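# Place the matching-width blank in the vise

## Task

Pick out the plain metal blank whose width equals that of the dark setting master and set it in the vise. It must rest on the two low parallel bars between the jaws, and those bars, which are loose, must be left standing upright. The blank must be pressed against the fixed jaw (the end block without hoses) and also against the work stop (the short rod between the jaws). Do not leave the setting master or any other blank clearly tipped over.

## Robot and tools

ROBOT. There is one custom six-joint arm with a two-finger parallel gripper. Its root link sits at (0, 0, +0.091) m in the scene frame, tilted by quat_wxyz (+0.961, +0.218, +0.172, -0.001). The upper arm is 428 mm and the forearm 505 mm, with the forearm offset 150 mm sideways from the elbow. Joint positions are listed from the base outward (joint1 to joint6), then the gripper opening in metres.

FRAME. All positions, orientations, velocities and targets are in the scene frame: the origin is on the table top beneath the base, +z is up, and +y is to the left when facing along +x. Positions are in metres; orientations are quaternions written w first (qw, qx, qy, qz). Reported poses may be off by a few centimetres, more at long reach.

GRIPPER. The fingers point along the gripper's +z axis and separate along its y axis. end_effector_position is the point between the pads with the fingers shut, roughly 2 cm short of the fingertips; closing pushes the tips about 10 mm further along +z, mostly while the pads are more than 40 mm apart. The opening value runs from -1 (closed) to +1 (fully open, 0.084 m); it is an absolute command, not a change. grip_measured reports the actual opening on that same scale. To hold a part, keep commanding a value well under grip_measured; the lower, the firmer (about 24 N per pad at most). A fast close can squeeze harder. Repeat the current opening command whenever you want the fingers unchanged, because 0 is itself a command.

THE ROW. Every motion argument is built from rows of 8 numbers: x, y, z, qw, qx, qy, qz, opening. x, y, z is an absolute gripper position in metres and the quaternion an absolute orientation, both in the scene frame; opening is absolute on the -1..+1 scale. Resend the orientation you want in each row rather than copying a drifted reported one.

TOOLS.
- execute_actions(actions, cameras): actions is a list of actions; each action is a list of 1 to 15 rows, one per 1/30 s control step, and a short table repeats its last row to fill 15 steps. Each action's target must lie within 0.6 m of the gripper's position at that action's start along each gripper axis, or it is rejected; a malformed action, or a first action failing that check against the latest state, rejects the whole call. An empty list just reports state and images. Results also list end_effector_position at some steps.
- move(target, speed, blend, opening_speed, blocking, cameras): target is one row or a list of up to 15 rows (absolute poses, no 0.6 m limit), all sharing at most 10 s. The gripper follows a straight path from its Hand target. speed is in m/s, 0.002 to 0.5 (default 0.25), one value or one per segment; rotation is capped at twice that in rad/s. blend (m) rounds corners of a list. opening_speed (per second on the -1..+1 scale, at least 0.2) makes the fingers change gradually. blocking=false returns after about 0.5 s while the move continues; a new move takes over from the old one. The first row's opening is sent at start; a later row's opening is applied after the arm halts at that row. The path ignores obstacles, the arm can overshoot speed, and a faster or deeper contact presses harder. Avoid paths that pass near the arm's own base, which can flip the shoulder posture; route around it.
- wait(seconds, cameras): 0 to 10 s with the last command held; a running move keeps going.
- stop(cameras): brakes a running move; it needs some distance to brake.
- zoom_image(camera, region): enlarges [x0, y0, x1, y1] (pixels, origin top-left, max 504x504) of the latest image from cam_head_left, cam_head_right, cam_high, cam_low or cam_wrist (all 672x504).
- show_instructions(): shows the reference image(s) for the scene.
- clear_fault(cameras): clears a reported torque fault only.
- read_manual(section): licence texts only.
- finished_scene(scene): ends the current scene, given its number; irreversible.

RESULTS. Each result gives the gripper pose and velocities, Joint positions, Joint torques (total drive output including gravity, with offset and noise; positive means toward larger joint angle), grip_measured, Hand target (where the arm is now being driven, often short of what you asked, so command the remainder next), Tool commands, a Wrist depth grid (7x7 cells, mm, 195-3000, '-' for no reading) and camera images. 'within noise' means the arm is still. A move adds a 'move:' line: done (within 3 mm and 2 degrees), off_target, moving, held or fault, plus limits (paced = pose clipped, held = steps withheld). Neither done nor off_target tells you about contact.

CONTROL LIMITS. Each step the command is clipped to within 70 mm and 16 degrees of the measured pose. Joints move at most 3.14 rad/s. An arm blocked by an object keeps pushing until you command it away.

AVOID. Contact torque at a joint's limit (N m: waist 55.2, shoulder 55.2, elbow 46, forearm roll 24.8, wrist pitch 15, wrist roll 16.6; carried weight counts) triggers a torque fault that stops the arm until clear_fault. Holding loads, stretching out or pushing at unreachable poses heats motors: MOTOR HOT appears at 65 °C, and 80 °C brakes the arm for 30-60 s or more. Do not drop parts, release them while moving, slam, hit hard or push very hard, and never let anything fall or be left off the table. Time passes while you write, so keep replies short. Random brief tugs on held or loose parts can occur.

Each tool is called after "Request:" as name([rows], argument=value, ...), one row to a line, values as JSON.

Reference images:

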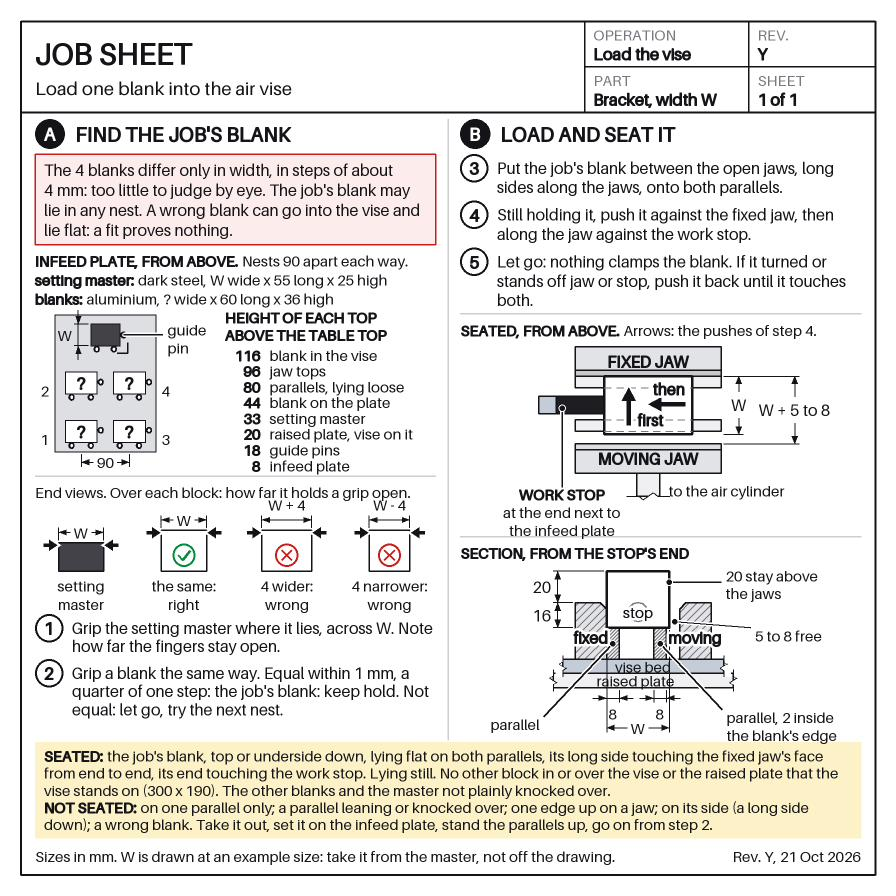

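## Session

Request:
execute_actions(actions=[])

Scene clock: 0.00 s.
end_effector_position=(+0.8429, +0.1359, +0.2090) grip_measured=+1.00 end_effector_quat_wxyz=(-0.248, +0.932, +0.149, +0.220)
Joint positions: [0.306 -0.428 -1.228 -0.141 -0.111 -0.064 0.084]
Joint velocities: within noise
Joint torques (N m): no reading
Wrist depth (mm): [2442 2156 1916 1772 513 480 442 / 2244 1970 1776 1662 480 451 418 / 1985 1787 1652 1532 453 419 391 / 1861 1674 1529 446 429 398 373 / 1679 1544 1436 420 400 373 355 / 1577 1453 414 400 379 356 336 / 1483 1353 393 381 362 340 322]
Hand target: +0.8429, +0.1359, +0.2090; -0.248, +0.932, +0.149, +0.220
Tool commands: gripper/opening=+1.0

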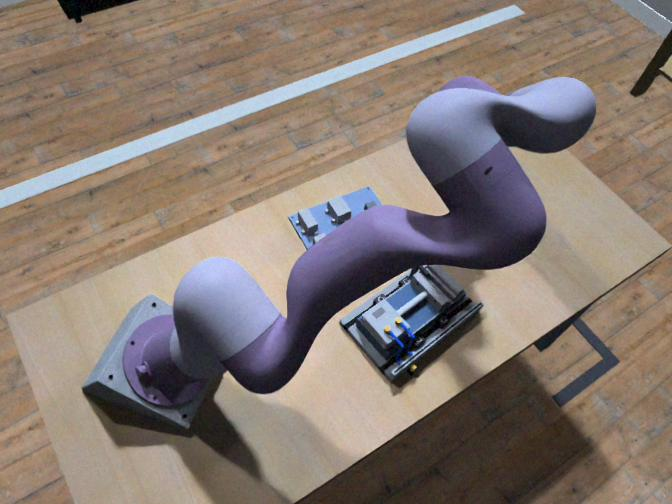

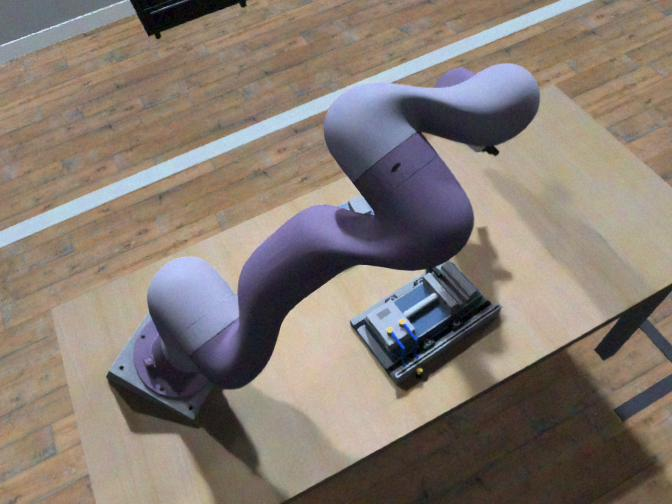

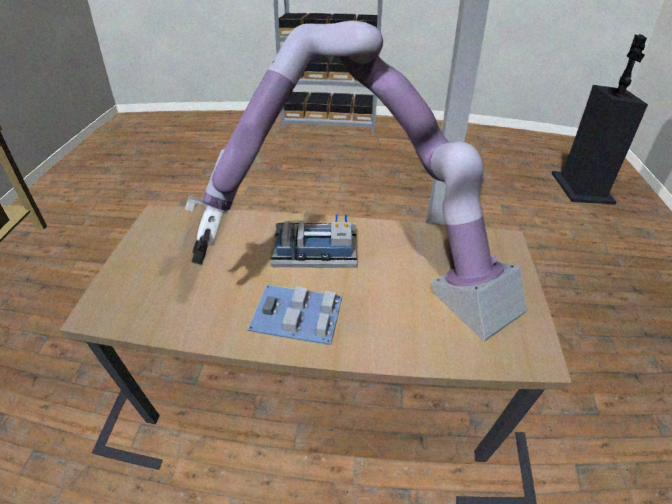

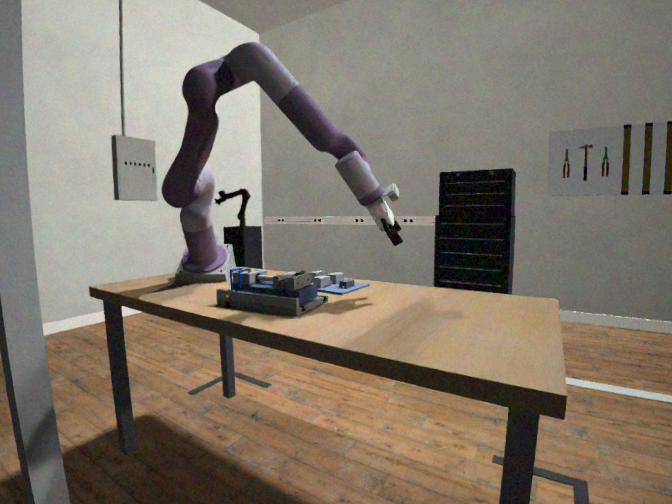

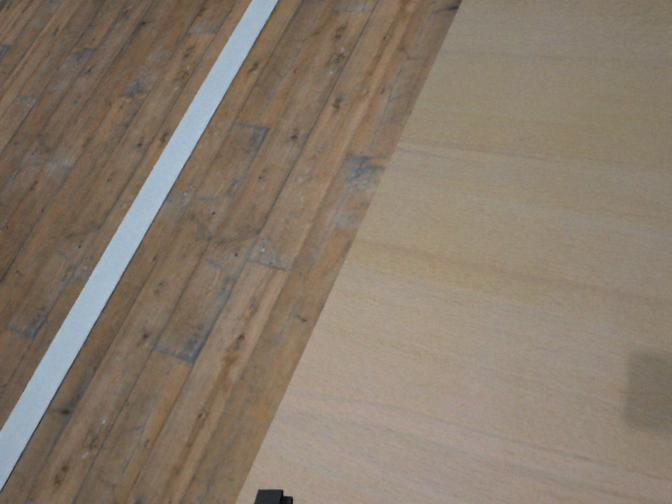

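Request:
move([
  [0.60,0.12,0.45,0,1,0,0,1],
  [0.42,0.11,0.5,0,1,0,0,1],
], blend=0.03, cameras=["cam_wrist","cam_high"])

Scene clock: 11.93 s.
end_effector_position=(+0.4201, +0.1100, +0.4999) grip_measured=+1.00 end_effector_quat_wxyz=(+0.000, +1.000, +0.000, +0.000)
Joint positions: [1.137 0.143 -0.866 -0.513 -1.322 1.343 0.084]
Joint velocities: within noise
Joint torques (N m): [2.86 1.09 -26.87 0.7 0.24 0.02]
Wrist depth (mm): [1378 627 630 623 630 631 610 / 1381 631 630 624 624 631 567 / 1396 632 633 617 624 632 583 / 1402 632 626 621 632 631 598 / 1415 635 634 633 633 635 615 / 1394 635 633 637 637 635 637 / 1389 636 635 633 635 638 637]
Hand target: +0.4200, +0.1100, +0.5000; +0.000, +1.000, +0.000, +0.000
Off the commanded pose: 0.000 m, 0 deg.
move: done
Images, in order (width x height): cam_high 672x504, cam_wrist 672x504.

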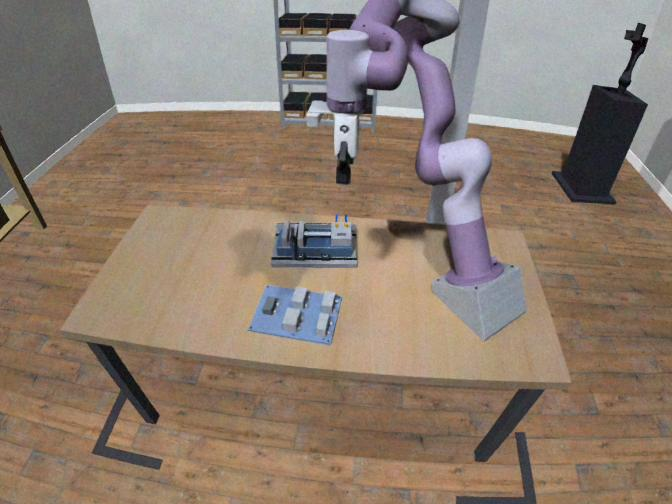

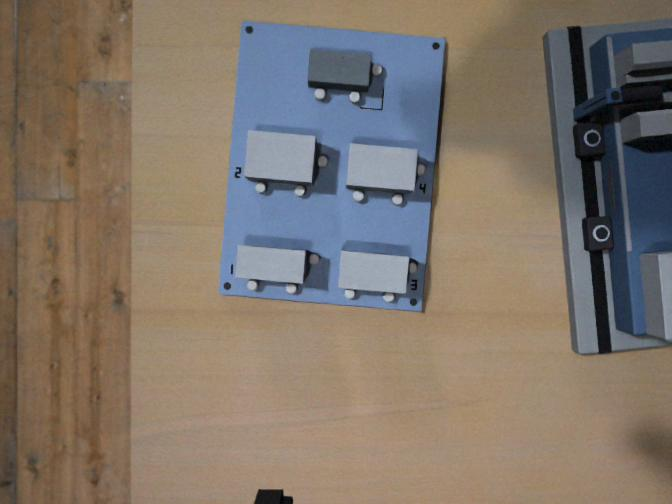

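Request:
move(target=[0.655,0.139,0.20,0,0.7343,0.6788,0,1], cameras=["cam_wrist"])

Request:
zoom_image(camera="cam_wrist", region=[150, 200, 550, 500])

Scene clock: 53.50 s.
end_effector_position=(+0.6550, +0.1390, +0.2001) grip_measured=+1.00 end_effector_quat_wxyz=(+0.000, +0.734, +0.679, +0.000)
Joint positions: [0.567 -0.41 -1.088 -0.827 -0.805 -0.301 0.084]
Joint velocities: within noise
Joint torques (N m): [12.94 26.48 -21.4 0.72 0.23 0.03]
Wrist depth (mm): [330 330 329 329 329 330 329 / 330 330 330 331 330 330 329 / 330 330 330 330 331 329 330 / 323 288 294 322 322 331 331 / 324 288 296 323 324 332 331 / 324 325 323 324 325 332 332 / 310 289 318 325 324 332 332]
Hand target: +0.6550, +0.1390, +0.2000; +0.000, +0.734, +0.679, +0.000
Off the commanded pose: 0.000 m, 0 deg.
move: done
Images, in order (width x height): cam_wrist 672x504.

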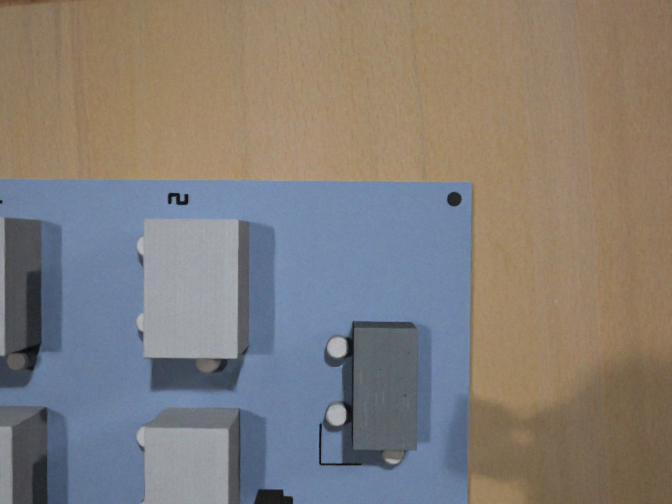

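Scaled by 1.260 from the camera's 672x504 image, which has a finer 960x720 frame.

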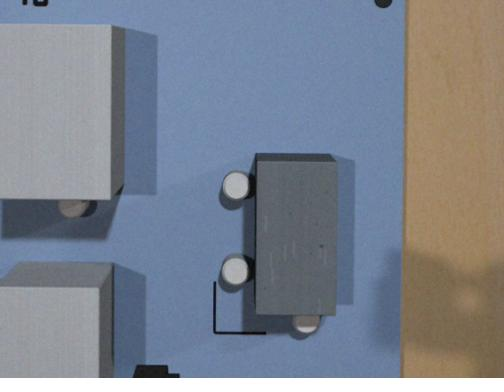

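Request:
move([
  [0.644,0.140,0.10,0,0.7343,0.6788,0,1],
  [0.644,0.140,0.046,0,0.7343,0.6788,0,1],
], blend=0.02, speed=[0.2,0.08], cameras=["cam_wrist","cam_high"])

Request:
zoom_image(camera="cam_high", region=[220, 220, 370, 345])

Scene clock: 86.43 s.
end_effector_position=(+0.6441, +0.1400, +0.0461) grip_measured=+1.00 end_effector_quat_wxyz=(+0.000, +0.734, +0.679, +0.000)
Joint positions: [0.441 -0.629 -1.085 -1.099 -0.622 -0.083 0.084]
Joint velocities: within noise
Joint torques (N m): [14.24 31.19 -16.09 0.49 0.21 0.03]
Wrist depth (mm): [- - - - - - - / - - - - - - - / - - - - - - - / - - - - - - - / - - - - - - - / - - - - - - - / - - - - - - -]
Hand target: +0.6440, +0.1400, +0.0460; +0.000, +0.734, +0.679, +0.000
Off the commanded pose: 0.000 m, 0 deg.
move: done
Images, in order (width x height): cam_high 672x504, cam_wrist 672x504.

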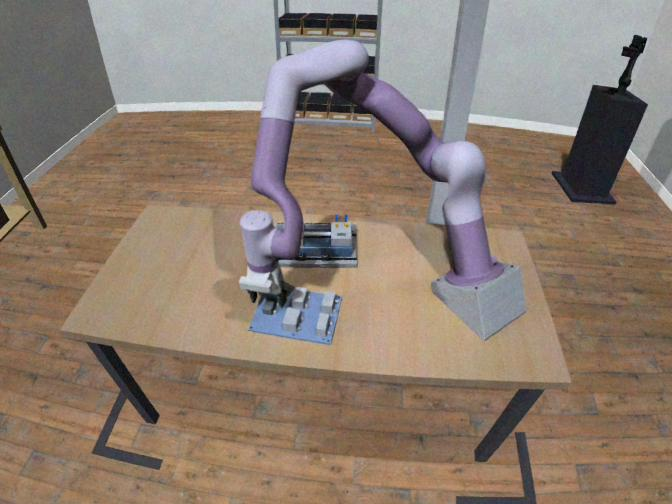

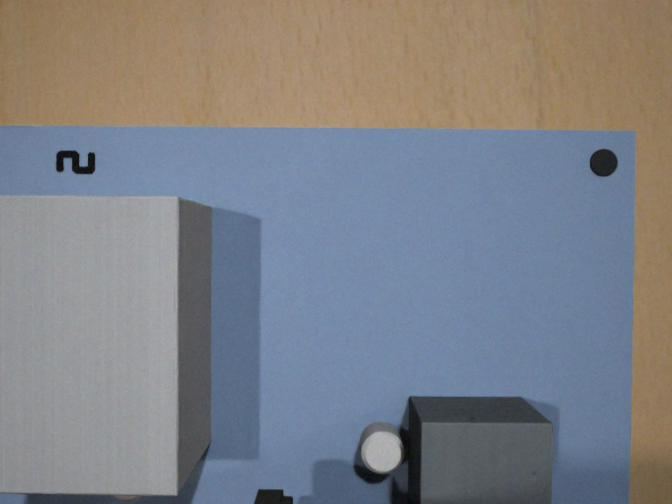

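Scaled by 3.360 from the camera's 672x504 image, which has a finer 960x720 frame.

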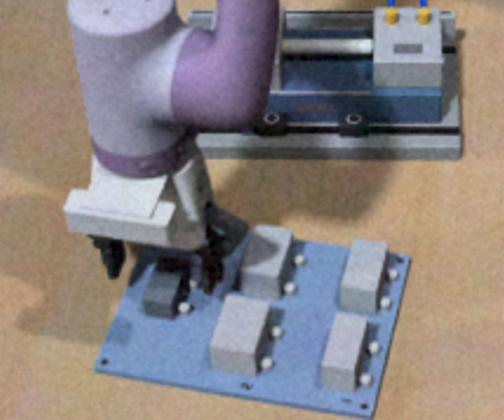

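Request:
move(target=[0.644,0.140,0.046,0,0.7343,0.6788,0,-1], opening_speed=1.0, cameras=["cam_wrist"])

Scene clock: 99.17 s.
end_effector_position=(+0.6440, +0.1400, +0.0460) grip_measured=-0.36 end_effector_quat_wxyz=(+0.000, +0.734, +0.679, +0.000)
Joint positions: [0.441 -0.629 -1.085 -1.099 -0.622 -0.083 0.028]
Joint velocities: within noise
Joint torques (N m): [13.2 30.83 -17.16 0.02 0.37 0.02]
Wrist depth (mm): [- - - - - - - / - - - - - - - / - - - - - - - / - - - - - - - / - - - - - - - / - - - - - - - / - - - - - - -]
Hand target: +0.6440, +0.1400, +0.0460; +0.000, +0.734, +0.679, +0.000
Off the commanded pose: 0.000 m, 0 deg.
move: done
Images, in order (width x height): cam_wrist 672x504.

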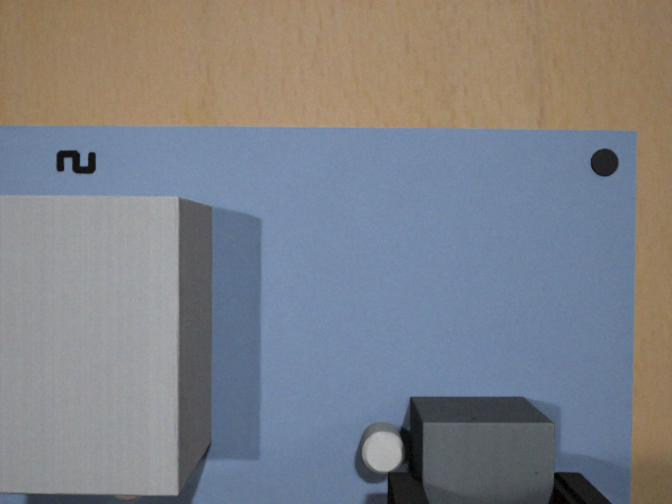

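Request:
move([
  [0.644,0.140,0.046,0,0.7343,0.6788,0,1],
  [0.644,0.140,0.12,0,0.7343,0.6788,0,1],
  [0.466,0.203,0.18,0,0.7343,0.6788,0,1],
], blend=0.03, speed=[0.1,0.2,0.25], opening_speed=2, cameras=["cam_wrist"])

Scene clock: 115.20 s.
end_effector_position=(+0.4662, +0.2029, +0.1799) grip_measured=+1.00 end_effector_quat_wxyz=(+0.000, +0.734, +0.679, +0.000)
Joint positions: [0.808 -0.393 -0.788 -0.929 -0.719 0.127 0.084]
Joint velocities: within noise
Joint torques (N m): [10.75 19.66 -18.86 0.55 0.22 0.07]
Wrist depth (mm): [1062 1055 1071 1058 1055 1070 1056 / 1066 1066 1066 310 310 310 310 / 311 310 310 311 310 310 310 / 311 312 311 311 311 311 310 / 312 311 311 311 303 302 293 / 313 312 312 312 268 303 267 / 313 312 312 312 268 304 269]
Hand target: +0.4660, +0.2030, +0.1800; +0.000, +0.734, +0.679, +0.000
Off the commanded pose: 0.000 m, 0 deg.
move: done; blend cut to 0 m at target 1
Images, in order (width x height): cam_wrist 672x504.

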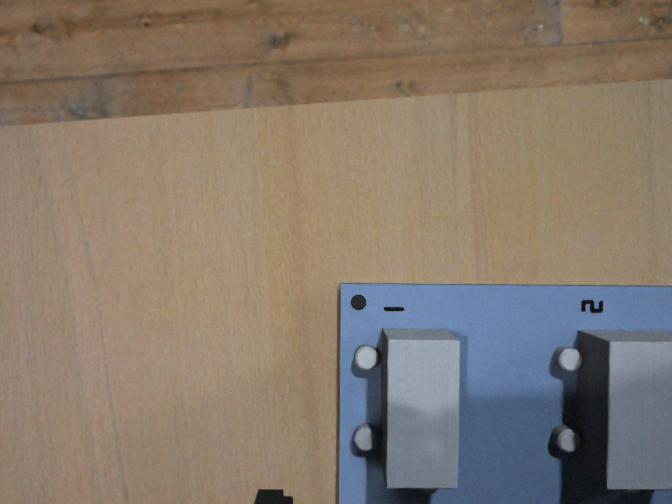

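Request:
move([
  [0.468,0.201,0.10,0,0.7343,0.6788,0,1],
  [0.468,0.201,0.047,0,0.7343,0.6788,0,1],
], blend=0.02, speed=[0.2,0.1], cameras=[])

Request:
move(target=[0.468,0.201,0.047,0,0.7343,0.6788,0,-1], opening_speed=1.0, cameras=["cam_wrist"])

Scene clock: 126.50 s.
end_effector_position=(+0.4680, +0.2010, +0.0471) grip_measured=+1.00 end_effector_quat_wxyz=(+0.000, +0.734, +0.679, +0.000)
Joint positions: [0.66 -0.632 -0.815 -1.296 -0.587 0.409 0.084]
Joint velocities: within noise
Joint torques (N m): [12.19 24.78 -12.56 0.44 0.28 -0.01]
Wrist depth (mm): [- - - - - - - / - - - - - - - / - - - - - - - / - - - - - - - / - - - - - - - / - - - - - - - / - - - - - - -]
Hand target: +0.4680, +0.2010, +0.0470; +0.000, +0.734, +0.679, +0.000
Off the commanded pose: 0.000 m, 0 deg.
move: done
No camera images: "cameras" was empty.

Scene clock: 128.70 s.
end_effector_position=(+0.4680, +0.2010, +0.0470) grip_measured=-0.36 end_effector_quat_wxyz=(+0.000, +0.734, +0.679, +0.000)
Joint positions: [0.66 -0.632 -0.815 -1.297 -0.587 0.409 0.029]
Joint velocities: within noise
Joint torques (N m): [12.58 24.55 -12.9 0.44 0.19 0.06]
Wrist depth (mm): [- - - - - - - / - - - - - - - / - - - - - - - / - - - - - - - / - - - - - - - / - - - - - - - / - - - - - - -]
Hand target: +0.4680, +0.2010, +0.0470; +0.000, +0.734, +0.679, +0.000
Off the commanded pose: 0.000 m, 0 deg.
move: done
Images, in order (width x height): cam_wrist 672x504.

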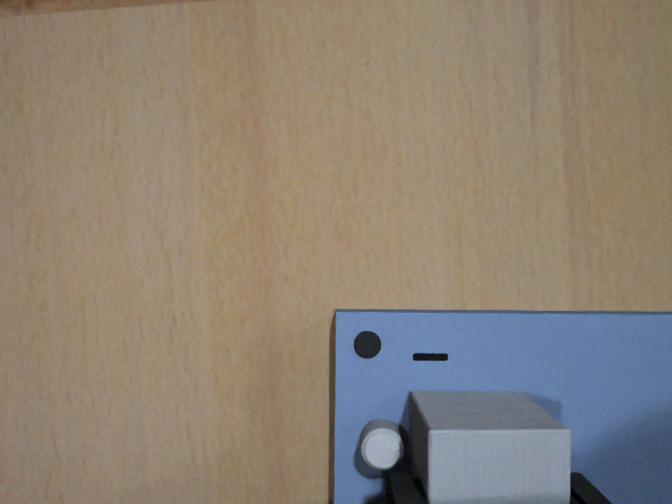

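Request:
move([
  [0.468,0.201,0.15,0,0.7343,0.6788,0,-1],
  [0.60,-0.13,0.28,0,0.6730,0.7396,0,-1],
], blend=0.03, speed=[0.12,0.22], cameras=["cam_wrist","cam_high"])

Request:
zoom_image(camera="cam_wrist", region=[200, 100, 600, 504])

Scene clock: 145.03 s.
end_effector_position=(+0.5999, -0.1299, +0.2799) grip_measured=-0.36 end_effector_quat_wxyz=(+0.000, +0.673, +0.740, +0.000)
Joint positions: [0.261 0.173 -0.788 -0.707 -0.853 -0.959 0.029]
Joint velocities: within noise
Joint torques (N m): [4.38 15.47 -24.34 0.81 0.18 -0.01]
Wrist depth (mm): [408 409 410 401 401 401 408 / 411 410 411 410 410 407 409 / 412 411 412 411 410 410 410 / 413 392 390 392 391 410 411 / 352 353 351 352 329 392 411 / 316 320 334 352 332 393 412 / 318 322 - - - 412 413]
Hand target: +0.6000, -0.1300, +0.2800; +0.000, +0.673, +0.740, +0.000
Off the commanded pose: 0.000 m, 0 deg.
move: done
Images, in order (width x height): cam_high 672x504, cam_wrist 672x504.

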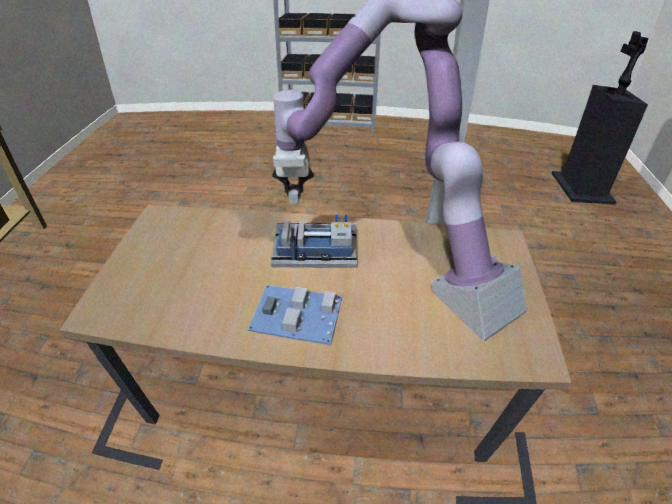

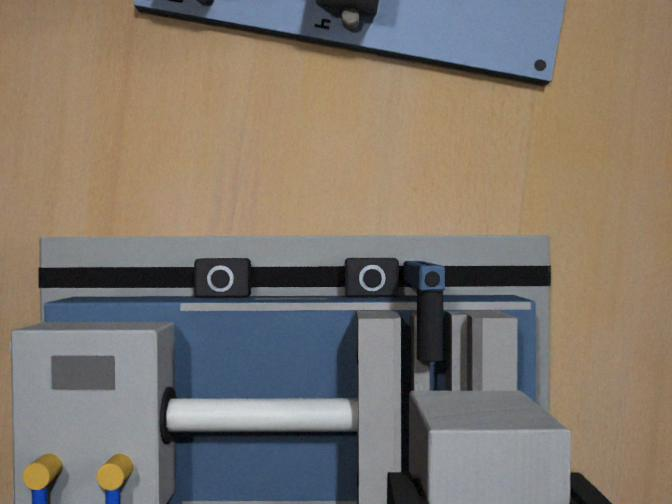

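Scaled by 1.248 from the camera's 672x504 image, which has a finer 960x720 frame.

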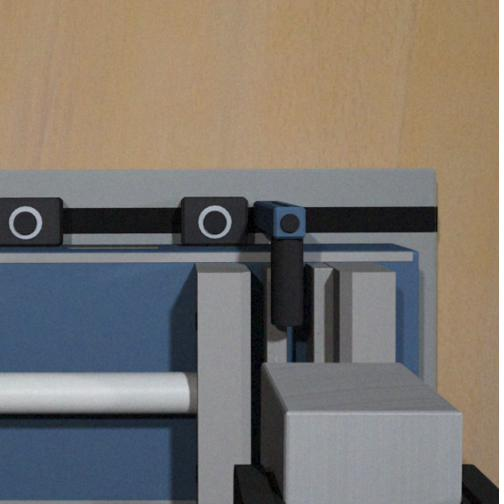

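Request:
move([
  [0.617,-0.1555,0.22,0,0.6730,0.7396,0,-1],
  [0.617,-0.1555,0.15,0,0.6730,0.7396,0,-1],
], blend=0.02, speed=0.12, cameras=["cam_wrist"])

Request:
zoom_image(camera="cam_wrist", region=[250, 200, 650, 504])

Scene clock: 195.13 s.
end_effector_position=(+0.6171, -0.1555, +0.1502) grip_measured=-0.36 end_effector_quat_wxyz=(+0.000, +0.673, +0.740, +0.000)
Joint positions: [0.072 -0.036 -0.789 -0.886 -0.606 -0.887 0.029]
Joint velocities: within noise
Joint torques (N m): [6.32 23.24 -19.83 0.44 0.18 0.07]
Wrist depth (mm): [280 280 280 279 280 280 279 / 280 281 280 280 280 279 280 / 261 261 261 260 260 260 280 / 261 245 261 246 261 260 281 / 222 221 222 - - 201 281 / 208 222 222 - - - 281 / 199 199 199 - - - 282]
Hand target: +0.6170, -0.1555, +0.1500; +0.000, +0.673, +0.740, +0.000
Off the commanded pose: 0.000 m, 0 deg.
move: done
Images, in order (width x height): cam_wrist 672x504.

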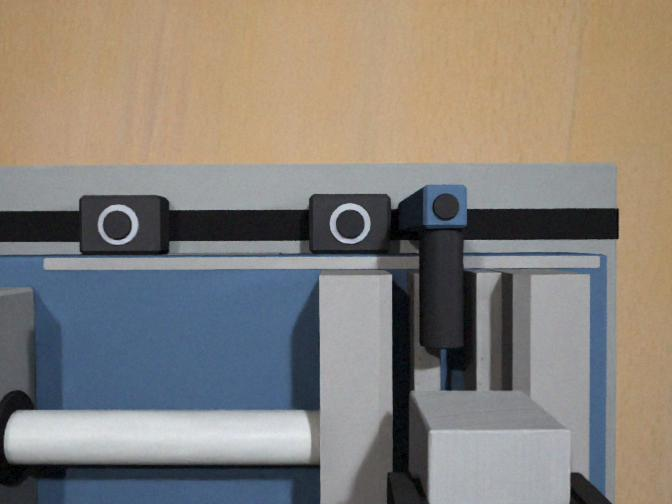

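Scaled by 1.260 from the camera's 672x504 image, which has a finer 960x720 frame.

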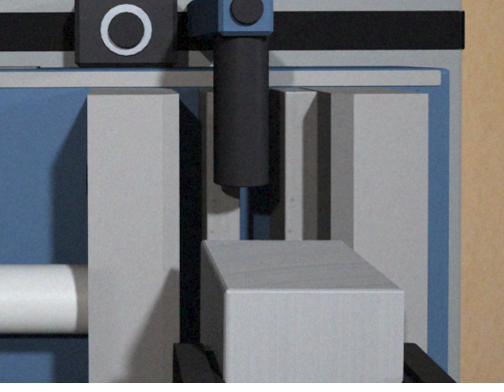

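Request:
move([
  [0.616,-0.1556,0.125,0,0.6730,0.7396,0,-1],
  [0.616,-0.1556,0.1185,0,0.6730,0.7396,0,-1],
], blend=0.002, speed=[0.04,0.01], cameras=["cam_wrist"])

Request:
zoom_image(camera="cam_wrist", region=[250, 200, 650, 504])

Scene clock: 212.77 s.
end_effector_position=(+0.6160, -0.1556, +0.1190) grip_measured=-0.35 end_effector_quat_wxyz=(+0.000, +0.673, +0.740, +0.000) end_effector_velocity=(-0.001, +0.001, -0.003) end_effector_angular_velocity=(+0.002, +0.001, +0.001)
Joint positions: [0.044 -0.093 -0.79 -0.958 -0.557 -0.826 0.029]
Joint velocities: [-0.002 -0.005 0.001 -0.004 0.005 0.003 0]
Joint torques (N m): [2.76 18.43 -18.68 -0.22 1.61 -0.02]
Wrist depth (mm): [249 249 249 249 249 248 248 / 250 250 249 249 249 249 249 / 230 230 230 229 249 229 229 / 215 227 230 214 - 230 230 / - - - - - - - / - - - - - - - / - - - - - - 251]
Hand target: +0.6160, -0.1556, +0.1185; +0.000, +0.673, +0.740, +0.000
Off the commanded pose: 0.001 m, 0 deg.
move: done
Images, in order (width x height): cam_wrist 672x504.

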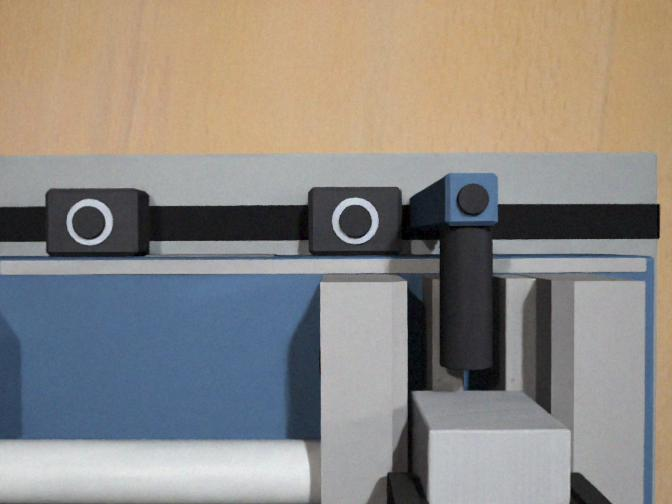

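Scaled by 1.260 from the camera's 672x504 image, which has a finer 960x720 frame.

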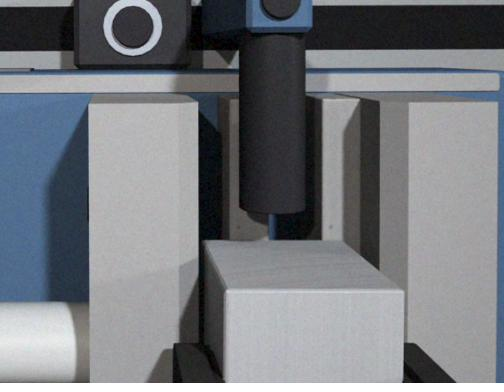

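Request:
move([
  [0.616,-0.1556,0.1191,0,0.6730,0.7396,0,-1],
  [0.6205,-0.1552,0.1191,0,0.6730,0.7396,0,-1],
], speed=0.01, cameras=["cam_wrist"])

Request:
zoom_image(camera="cam_wrist", region=[250, 200, 650, 504])

Scene clock: 224.93 s.
end_effector_position=(+0.6199, -0.1552, +0.1189) grip_measured=-0.36 end_effector_quat_wxyz=(+0.000, +0.673, +0.740, -0.001)
Joint positions: [0.044 -0.1 -0.8 -0.953 -0.56 -0.832 0.029]
Joint velocities: within noise
Joint torques (N m): [6.63 24.91 -21.61 0.21 1.41 0.21]
Wrist depth (mm): [249 249 249 249 248 248 248 / 249 249 249 249 249 249 248 / 230 230 229 229 249 229 229 / 214 230 230 214 - 229 229 / - - - - - - 249 / - - - - - - 250 / - - - - - - 251]
Hand target: +0.6205, -0.1552, +0.1191; +0.000, +0.673, +0.740, +0.000
Off the commanded pose: 0.001 m, 0 deg.
move: done
Images, in order (width x height): cam_wrist 672x504.

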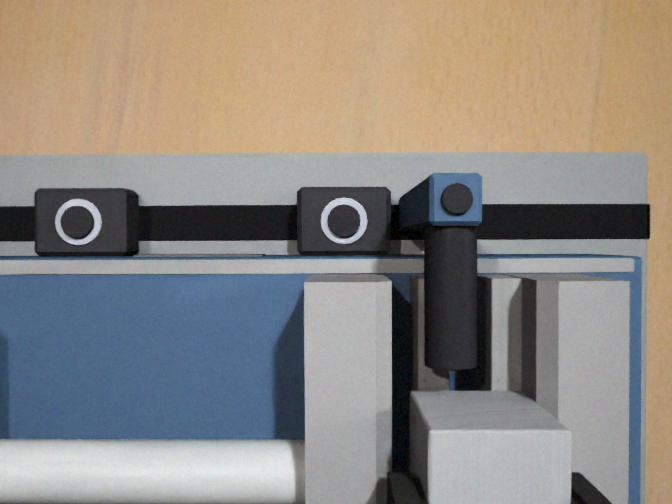

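Scaled by 1.260 from the camera's 672x504 image, which has a finer 960x720 frame.

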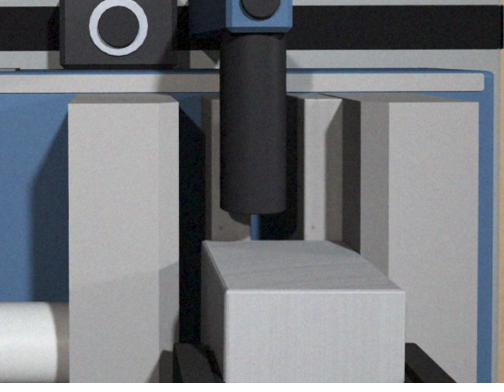

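Request:
move([
  [0.6215,-0.1551,0.1193,0,0.6730,0.7396,0,-1],
  [0.6205,-0.1442,0.1193,0,0.6730,0.7396,0,-1],
], speed=0.012, cameras=["cam_wrist"])

Request:
zoom_image(camera="cam_wrist", region=[250, 200, 650, 504])

Scene clock: 241.93 s.
end_effector_position=(+0.6197, -0.1458, +0.1194) grip_measured=-0.35 end_effector_quat_wxyz=(+0.000, +0.673, +0.740, -0.003)
Joint positions: [0.065 -0.109 -0.801 -0.961 -0.572 -0.804 0.029]
Joint velocities: within noise
Joint torques (N m): [15.74 21.87 -24.23 1.25 9.86 0.57]
Wrist depth (mm): [250 249 249 248 248 247 247 / 250 249 249 249 248 248 247 / 250 250 249 249 249 229 248 / 215 230 230 213 - 229 229 / - - - - - - 249 / - - - - - - 250 / - - - - - - 250]
Hand target: +0.6205, -0.1442, +0.1193; +0.000, +0.673, +0.740, +0.000
Off the commanded pose: 0.002 m, 0 deg.
move: done
Images, in order (width x height): cam_wrist 672x504.

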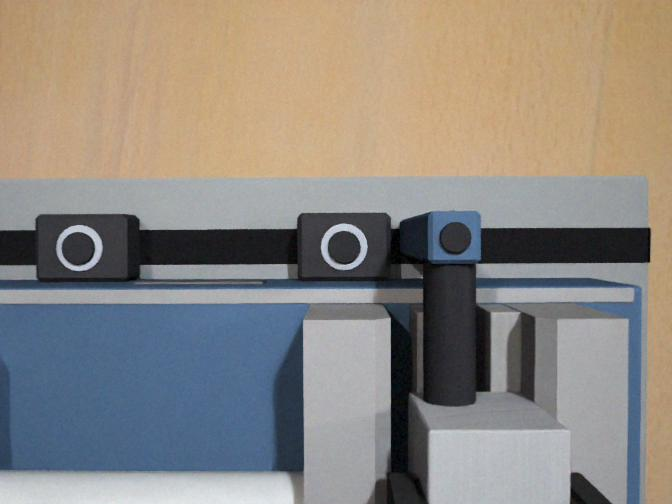

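Scaled by 1.260 from the camera's 672x504 image, which has a finer 960x720 frame.

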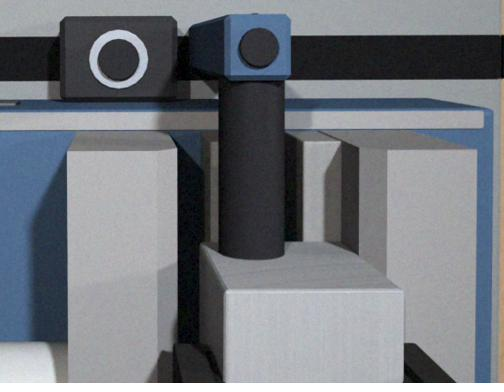

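Request:
move([
  [0.6202,-0.1454,0.1190,0,0.6730,0.7396,0,-1],
  [0.6202,-0.1454,0.1190,0,0.6730,0.7396,0,0.3],
  [0.6202,-0.1454,0.16,0,0.6730,0.7396,0,0.3],
  [0.615,-0.165,0.25,0,0.6730,0.7396,0,0.3],
], speed=[0.01,0.02,0.05,0.15], opening_speed=0.6, cameras=["cam_wrist"])

Request:
zoom_image(camera="cam_wrist", region=[250, 200, 650, 504])

Scene clock: 255.47 s.
end_effector_position=(+0.6149, -0.1650, +0.2498) grip_measured=+0.29 end_effector_quat_wxyz=(+0.000, +0.673, +0.740, +0.000)
Joint positions: [0.153 0.137 -0.807 -0.717 -0.783 -1.035 0.056]
Joint velocities: within noise
Joint torques (N m): [3.4 17.77 -22.99 0.71 0.22 0.05]
Wrist depth (mm): [380 378 382 379 380 378 378 / 380 380 380 380 379 378 378 / 381 382 380 380 380 380 379 / 321 322 322 320 285 361 380 / 285 301 321 295 265 362 381 / 286 322 322 323 265 362 381 / 287 345 363 322 362 362 383]
Hand target: +0.6150, -0.1650, +0.2500; +0.000, +0.673, +0.740, +0.000
Off the commanded pose: 0.000 m, 0 deg.
move: done
Images, in order (width x height): cam_wrist 672x504.

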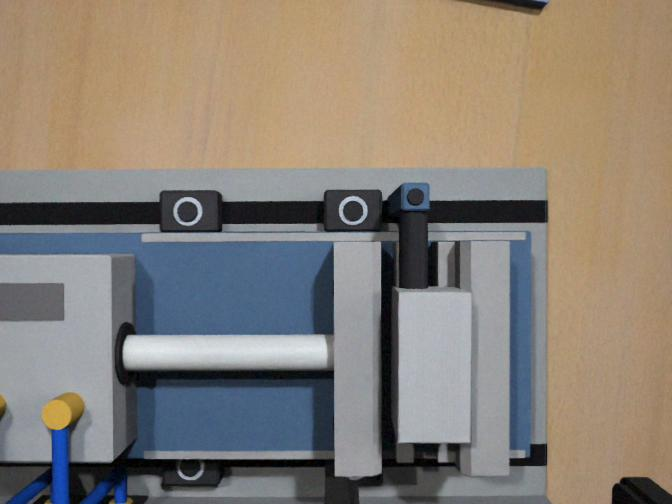

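Scaled by 1.260 from the camera's 672x504 image, which has a finer 960x720 frame.

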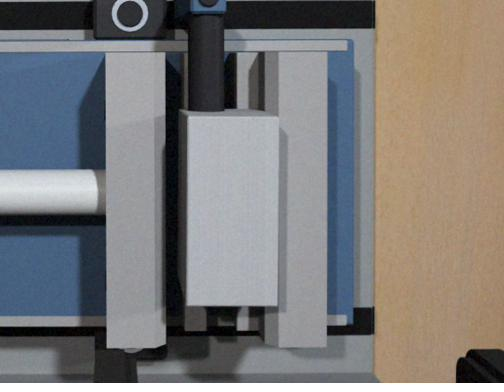

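Request:
zoom_image(camera="cam_wrist", region=[370, 270, 530, 380])

Request:
zoom_image(camera="cam_wrist", region=[370, 370, 530, 480])

Scaled by 3.150 from the camera's 672x504 image, which has a finer 960x720 frame.

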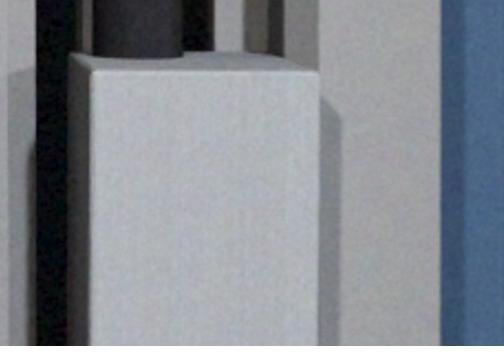

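Scaled by 3.150 from the camera's 672x504 image, which has a finer 960x720 frame.

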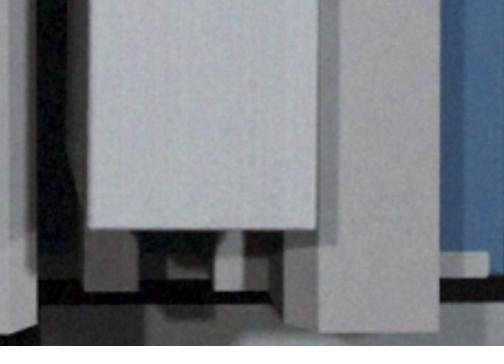

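Request:
move([
  [0.6213,-0.1573,0.16,0,0.6730,0.7396,0,0.3],
  [0.6213,-0.1573,0.1195,0,0.6730,0.7396,0,0.3],
  [0.6368,-0.1559,0.1195,0,0.6730,0.7396,0,0.3],
  [0.6364,-0.1524,0.1195,0,0.6730,0.7396,0,0.3],
], speed=[0.15,0.06,0.015,0.01], blend=[0.01,0,0,0], cameras=["cam_wrist"])

Request:
move([
  [0.6213,-0.1550,0.1195,0,0.6730,0.7396,0,0.3],
  [0.6213,-0.1550,0.16,0,0.6730,0.7396,0,0.3],
  [0.615,-0.165,0.25,0,0.6730,0.7396,0,0.3],
], speed=[0.03,0.06,0.15], blend=[0,0.01,0], cameras=["cam_wrist"])

Request:
zoom_image(camera="cam_wrist", region=[370, 270, 530, 380])

Request:
zoom_image(camera="cam_wrist", region=[370, 370, 530, 480])

Scene clock: 287.73 s.
end_effector_position=(+0.6356, -0.1530, +0.1193) grip_measured=+0.30 end_effector_quat_wxyz=(+0.000, +0.673, +0.740, -0.002) end_effector_velocity=(+0.000, -0.001, +0.000) end_effector_angular_velocity=(-0.004, +0.003, -0.001)
Joint positions: [0.051 -0.127 -0.84 -0.935 -0.573 -0.847 0.057]
Joint velocities: [0 -0.001 -0.001 -0.001 -0.005 0.001 0]
Joint torques (N m): [11.26 26.14 -31.3 -0.02 8.19 0.38]
Wrist depth (mm): [249 249 249 248 248 247 248 / 249 249 250 249 249 248 247 / 230 230 229 249 229 229 248 / 215 230 230 - 229 229 249 / - - - - - - 249 / - - - - - - 250 / - - - - - - 251]
Hand target: +0.6364, -0.1524, +0.1195; +0.000, +0.673, +0.740, +0.000
Off the commanded pose: 0.001 m, 0 deg.
move: done
Images, in order (width x height): cam_wrist 672x504.

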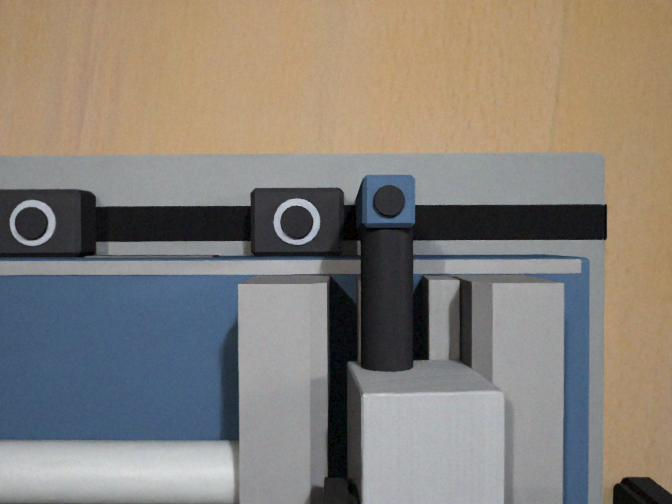

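Scene clock: 290.10 s.
end_effector_position=(+0.6149, -0.1650, +0.2498) grip_measured=+0.29 end_effector_quat_wxyz=(+0.000, +0.673, +0.740, +0.000)
Joint positions: [0.153 0.137 -0.807 -0.717 -0.783 -1.035 0.056]
Joint velocities: within noise
Joint torques (N m): [4.09 17.58 -22.94 0.62 0.18 0.07]
Wrist depth (mm): [380 380 380 379 380 379 379 / 380 381 380 379 380 380 379 / 380 381 379 381 379 379 379 / 322 321 322 321 286 360 380 / 286 301 321 296 265 361 380 / 286 322 322 321 265 362 382 / 288 346 363 322 363 362 382]
Hand target: +0.6150, -0.1650, +0.2500; +0.000, +0.673, +0.740, +0.000
Off the commanded pose: 0.000 m, 0 deg.
move: done
Images, in order (width x height): cam_wrist 672x504.

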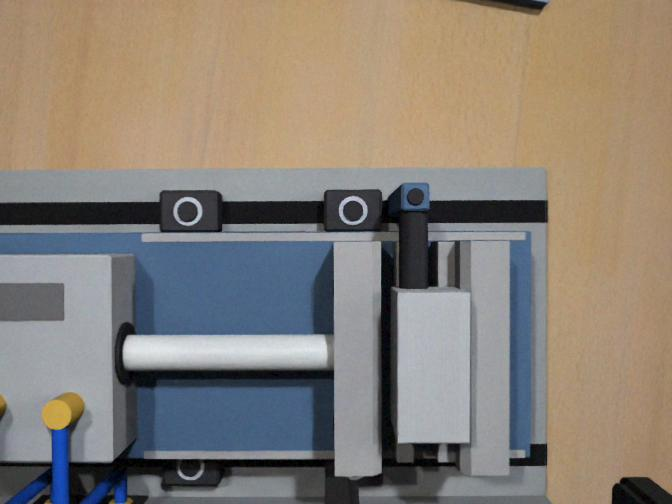

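Scaled by 3.150 from the camera's 672x504 image, which has a finer 960x720 frame.

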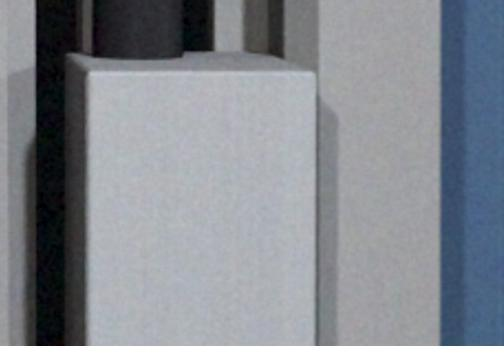

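Scaled by 3.150 from the camera's 672x504 image, which has a finer 960x720 frame.

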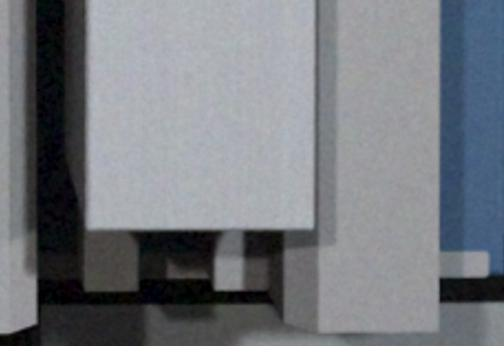

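Request:
move([
  [0.6202,-0.1456,0.16,0,0.6704,0.7420,0,0.3],
  [0.6200,-0.1456,0.1185,0,0.6704,0.7420,0,0.3],
  [0.6200,-0.1456,0.1185,0,0.6704,0.7420,0,-1],
], speed=[0.15,0.06,0.02], blend=[0.01,0,0], opening_speed=0.8, cameras=[])

Request:
move([
  [0.6222,-0.1450,0.1183,0,0.6704,0.7420,0,-1],
  [0.6222,-0.1440,0.1183,0,0.6704,0.7420,0,-1],
  [0.6208,-0.1452,0.1183,0,0.6704,0.7420,0,-1],
  [0.6208,-0.1452,0.1183,0,0.6704,0.7420,0,0.3],
  [0.6204,-0.1454,0.16,0,0.6704,0.7420,0,0.3],
  [0.615,-0.165,0.25,0,0.6730,0.7396,0,0.3],
], speed=[0.01,0.01,0.01,0.02,0.05,0.15], blend=[0,0,0,0,0.005,0], opening_speed=0.5, cameras=["cam_wrist"])

Request:
zoom_image(camera="cam_wrist", region=[370, 270, 530, 380])

Request:
zoom_image(camera="cam_wrist", region=[370, 370, 530, 480])

Scene clock: 339.17 s.
end_effector_position=(+0.6196, -0.1457, +0.1184) grip_measured=-0.36 end_effector_quat_wxyz=(+0.000, +0.670, +0.742, -0.001)
Joint positions: [0.062 -0.109 -0.799 -0.962 -0.564 -0.812 0.029]
Joint velocities: within noise
Joint torques (N m): [7.11 25.53 -31.21 -1.05 5.58 -0.02]
Wrist depth (mm): [248 248 248 247 247 247 247 / 249 249 248 248 248 248 247 / 249 248 248 248 248 228 247 / 214 229 229 213 - 228 228 / - - - - - - 249 / - - - - - - 249 / - - - - - - 250]
Hand target: +0.6200, -0.1456, +0.1185; +0.000, +0.670, +0.742, +0.000
Off the commanded pose: 0.000 m, 0 deg.
move: done
No camera images: "cameras" was empty.

Scene clock: 344.87 s.
end_effector_position=(+0.6149, -0.1650, +0.2498) grip_measured=+0.29 end_effector_quat_wxyz=(+0.000, +0.673, +0.740, +0.000)
Joint positions: [0.153 0.137 -0.807 -0.717 -0.783 -1.035 0.056]
Joint velocities: within noise
Joint torques (N m): [3.82 18.61 -23.01 0.66 0.17 0.02]
Wrist depth (mm): [380 381 379 379 378 378 379 / 381 380 380 379 379 379 379 / 380 380 381 380 379 380 380 / 322 321 322 320 286 360 381 / 286 302 322 295 265 361 381 / 286 322 322 322 265 362 382 / 287 345 362 322 362 362 383]
Hand target: +0.6150, -0.1650, +0.2500; +0.000, +0.673, +0.740, +0.000
Off the commanded pose: 0.000 m, 0 deg.
move: done
Images, in order (width x height): cam_wrist 672x504.

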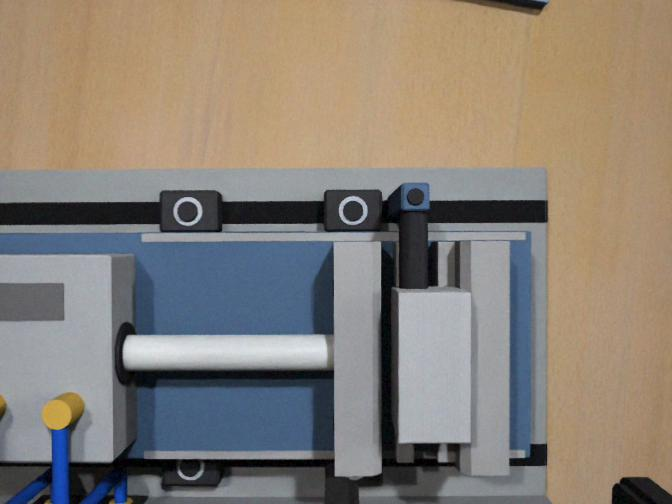

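Scaled by 3.150 from the camera's 672x504 image, which has a finer 960x720 frame.

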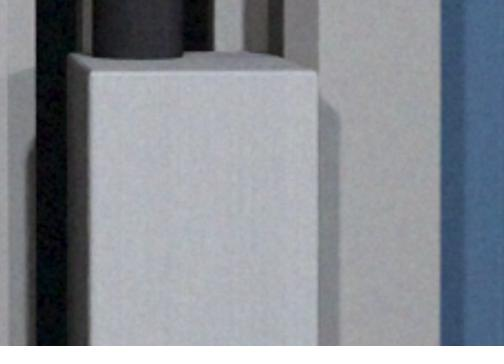

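Scaled by 3.150 from the camera's 672x504 image, which has a finer 960x720 frame.

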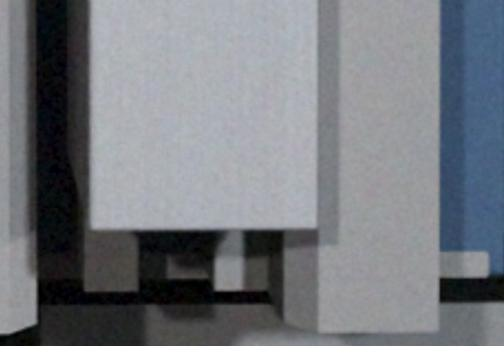

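Request:
finished_scene(scene=2)

The scene is finished: the task was done.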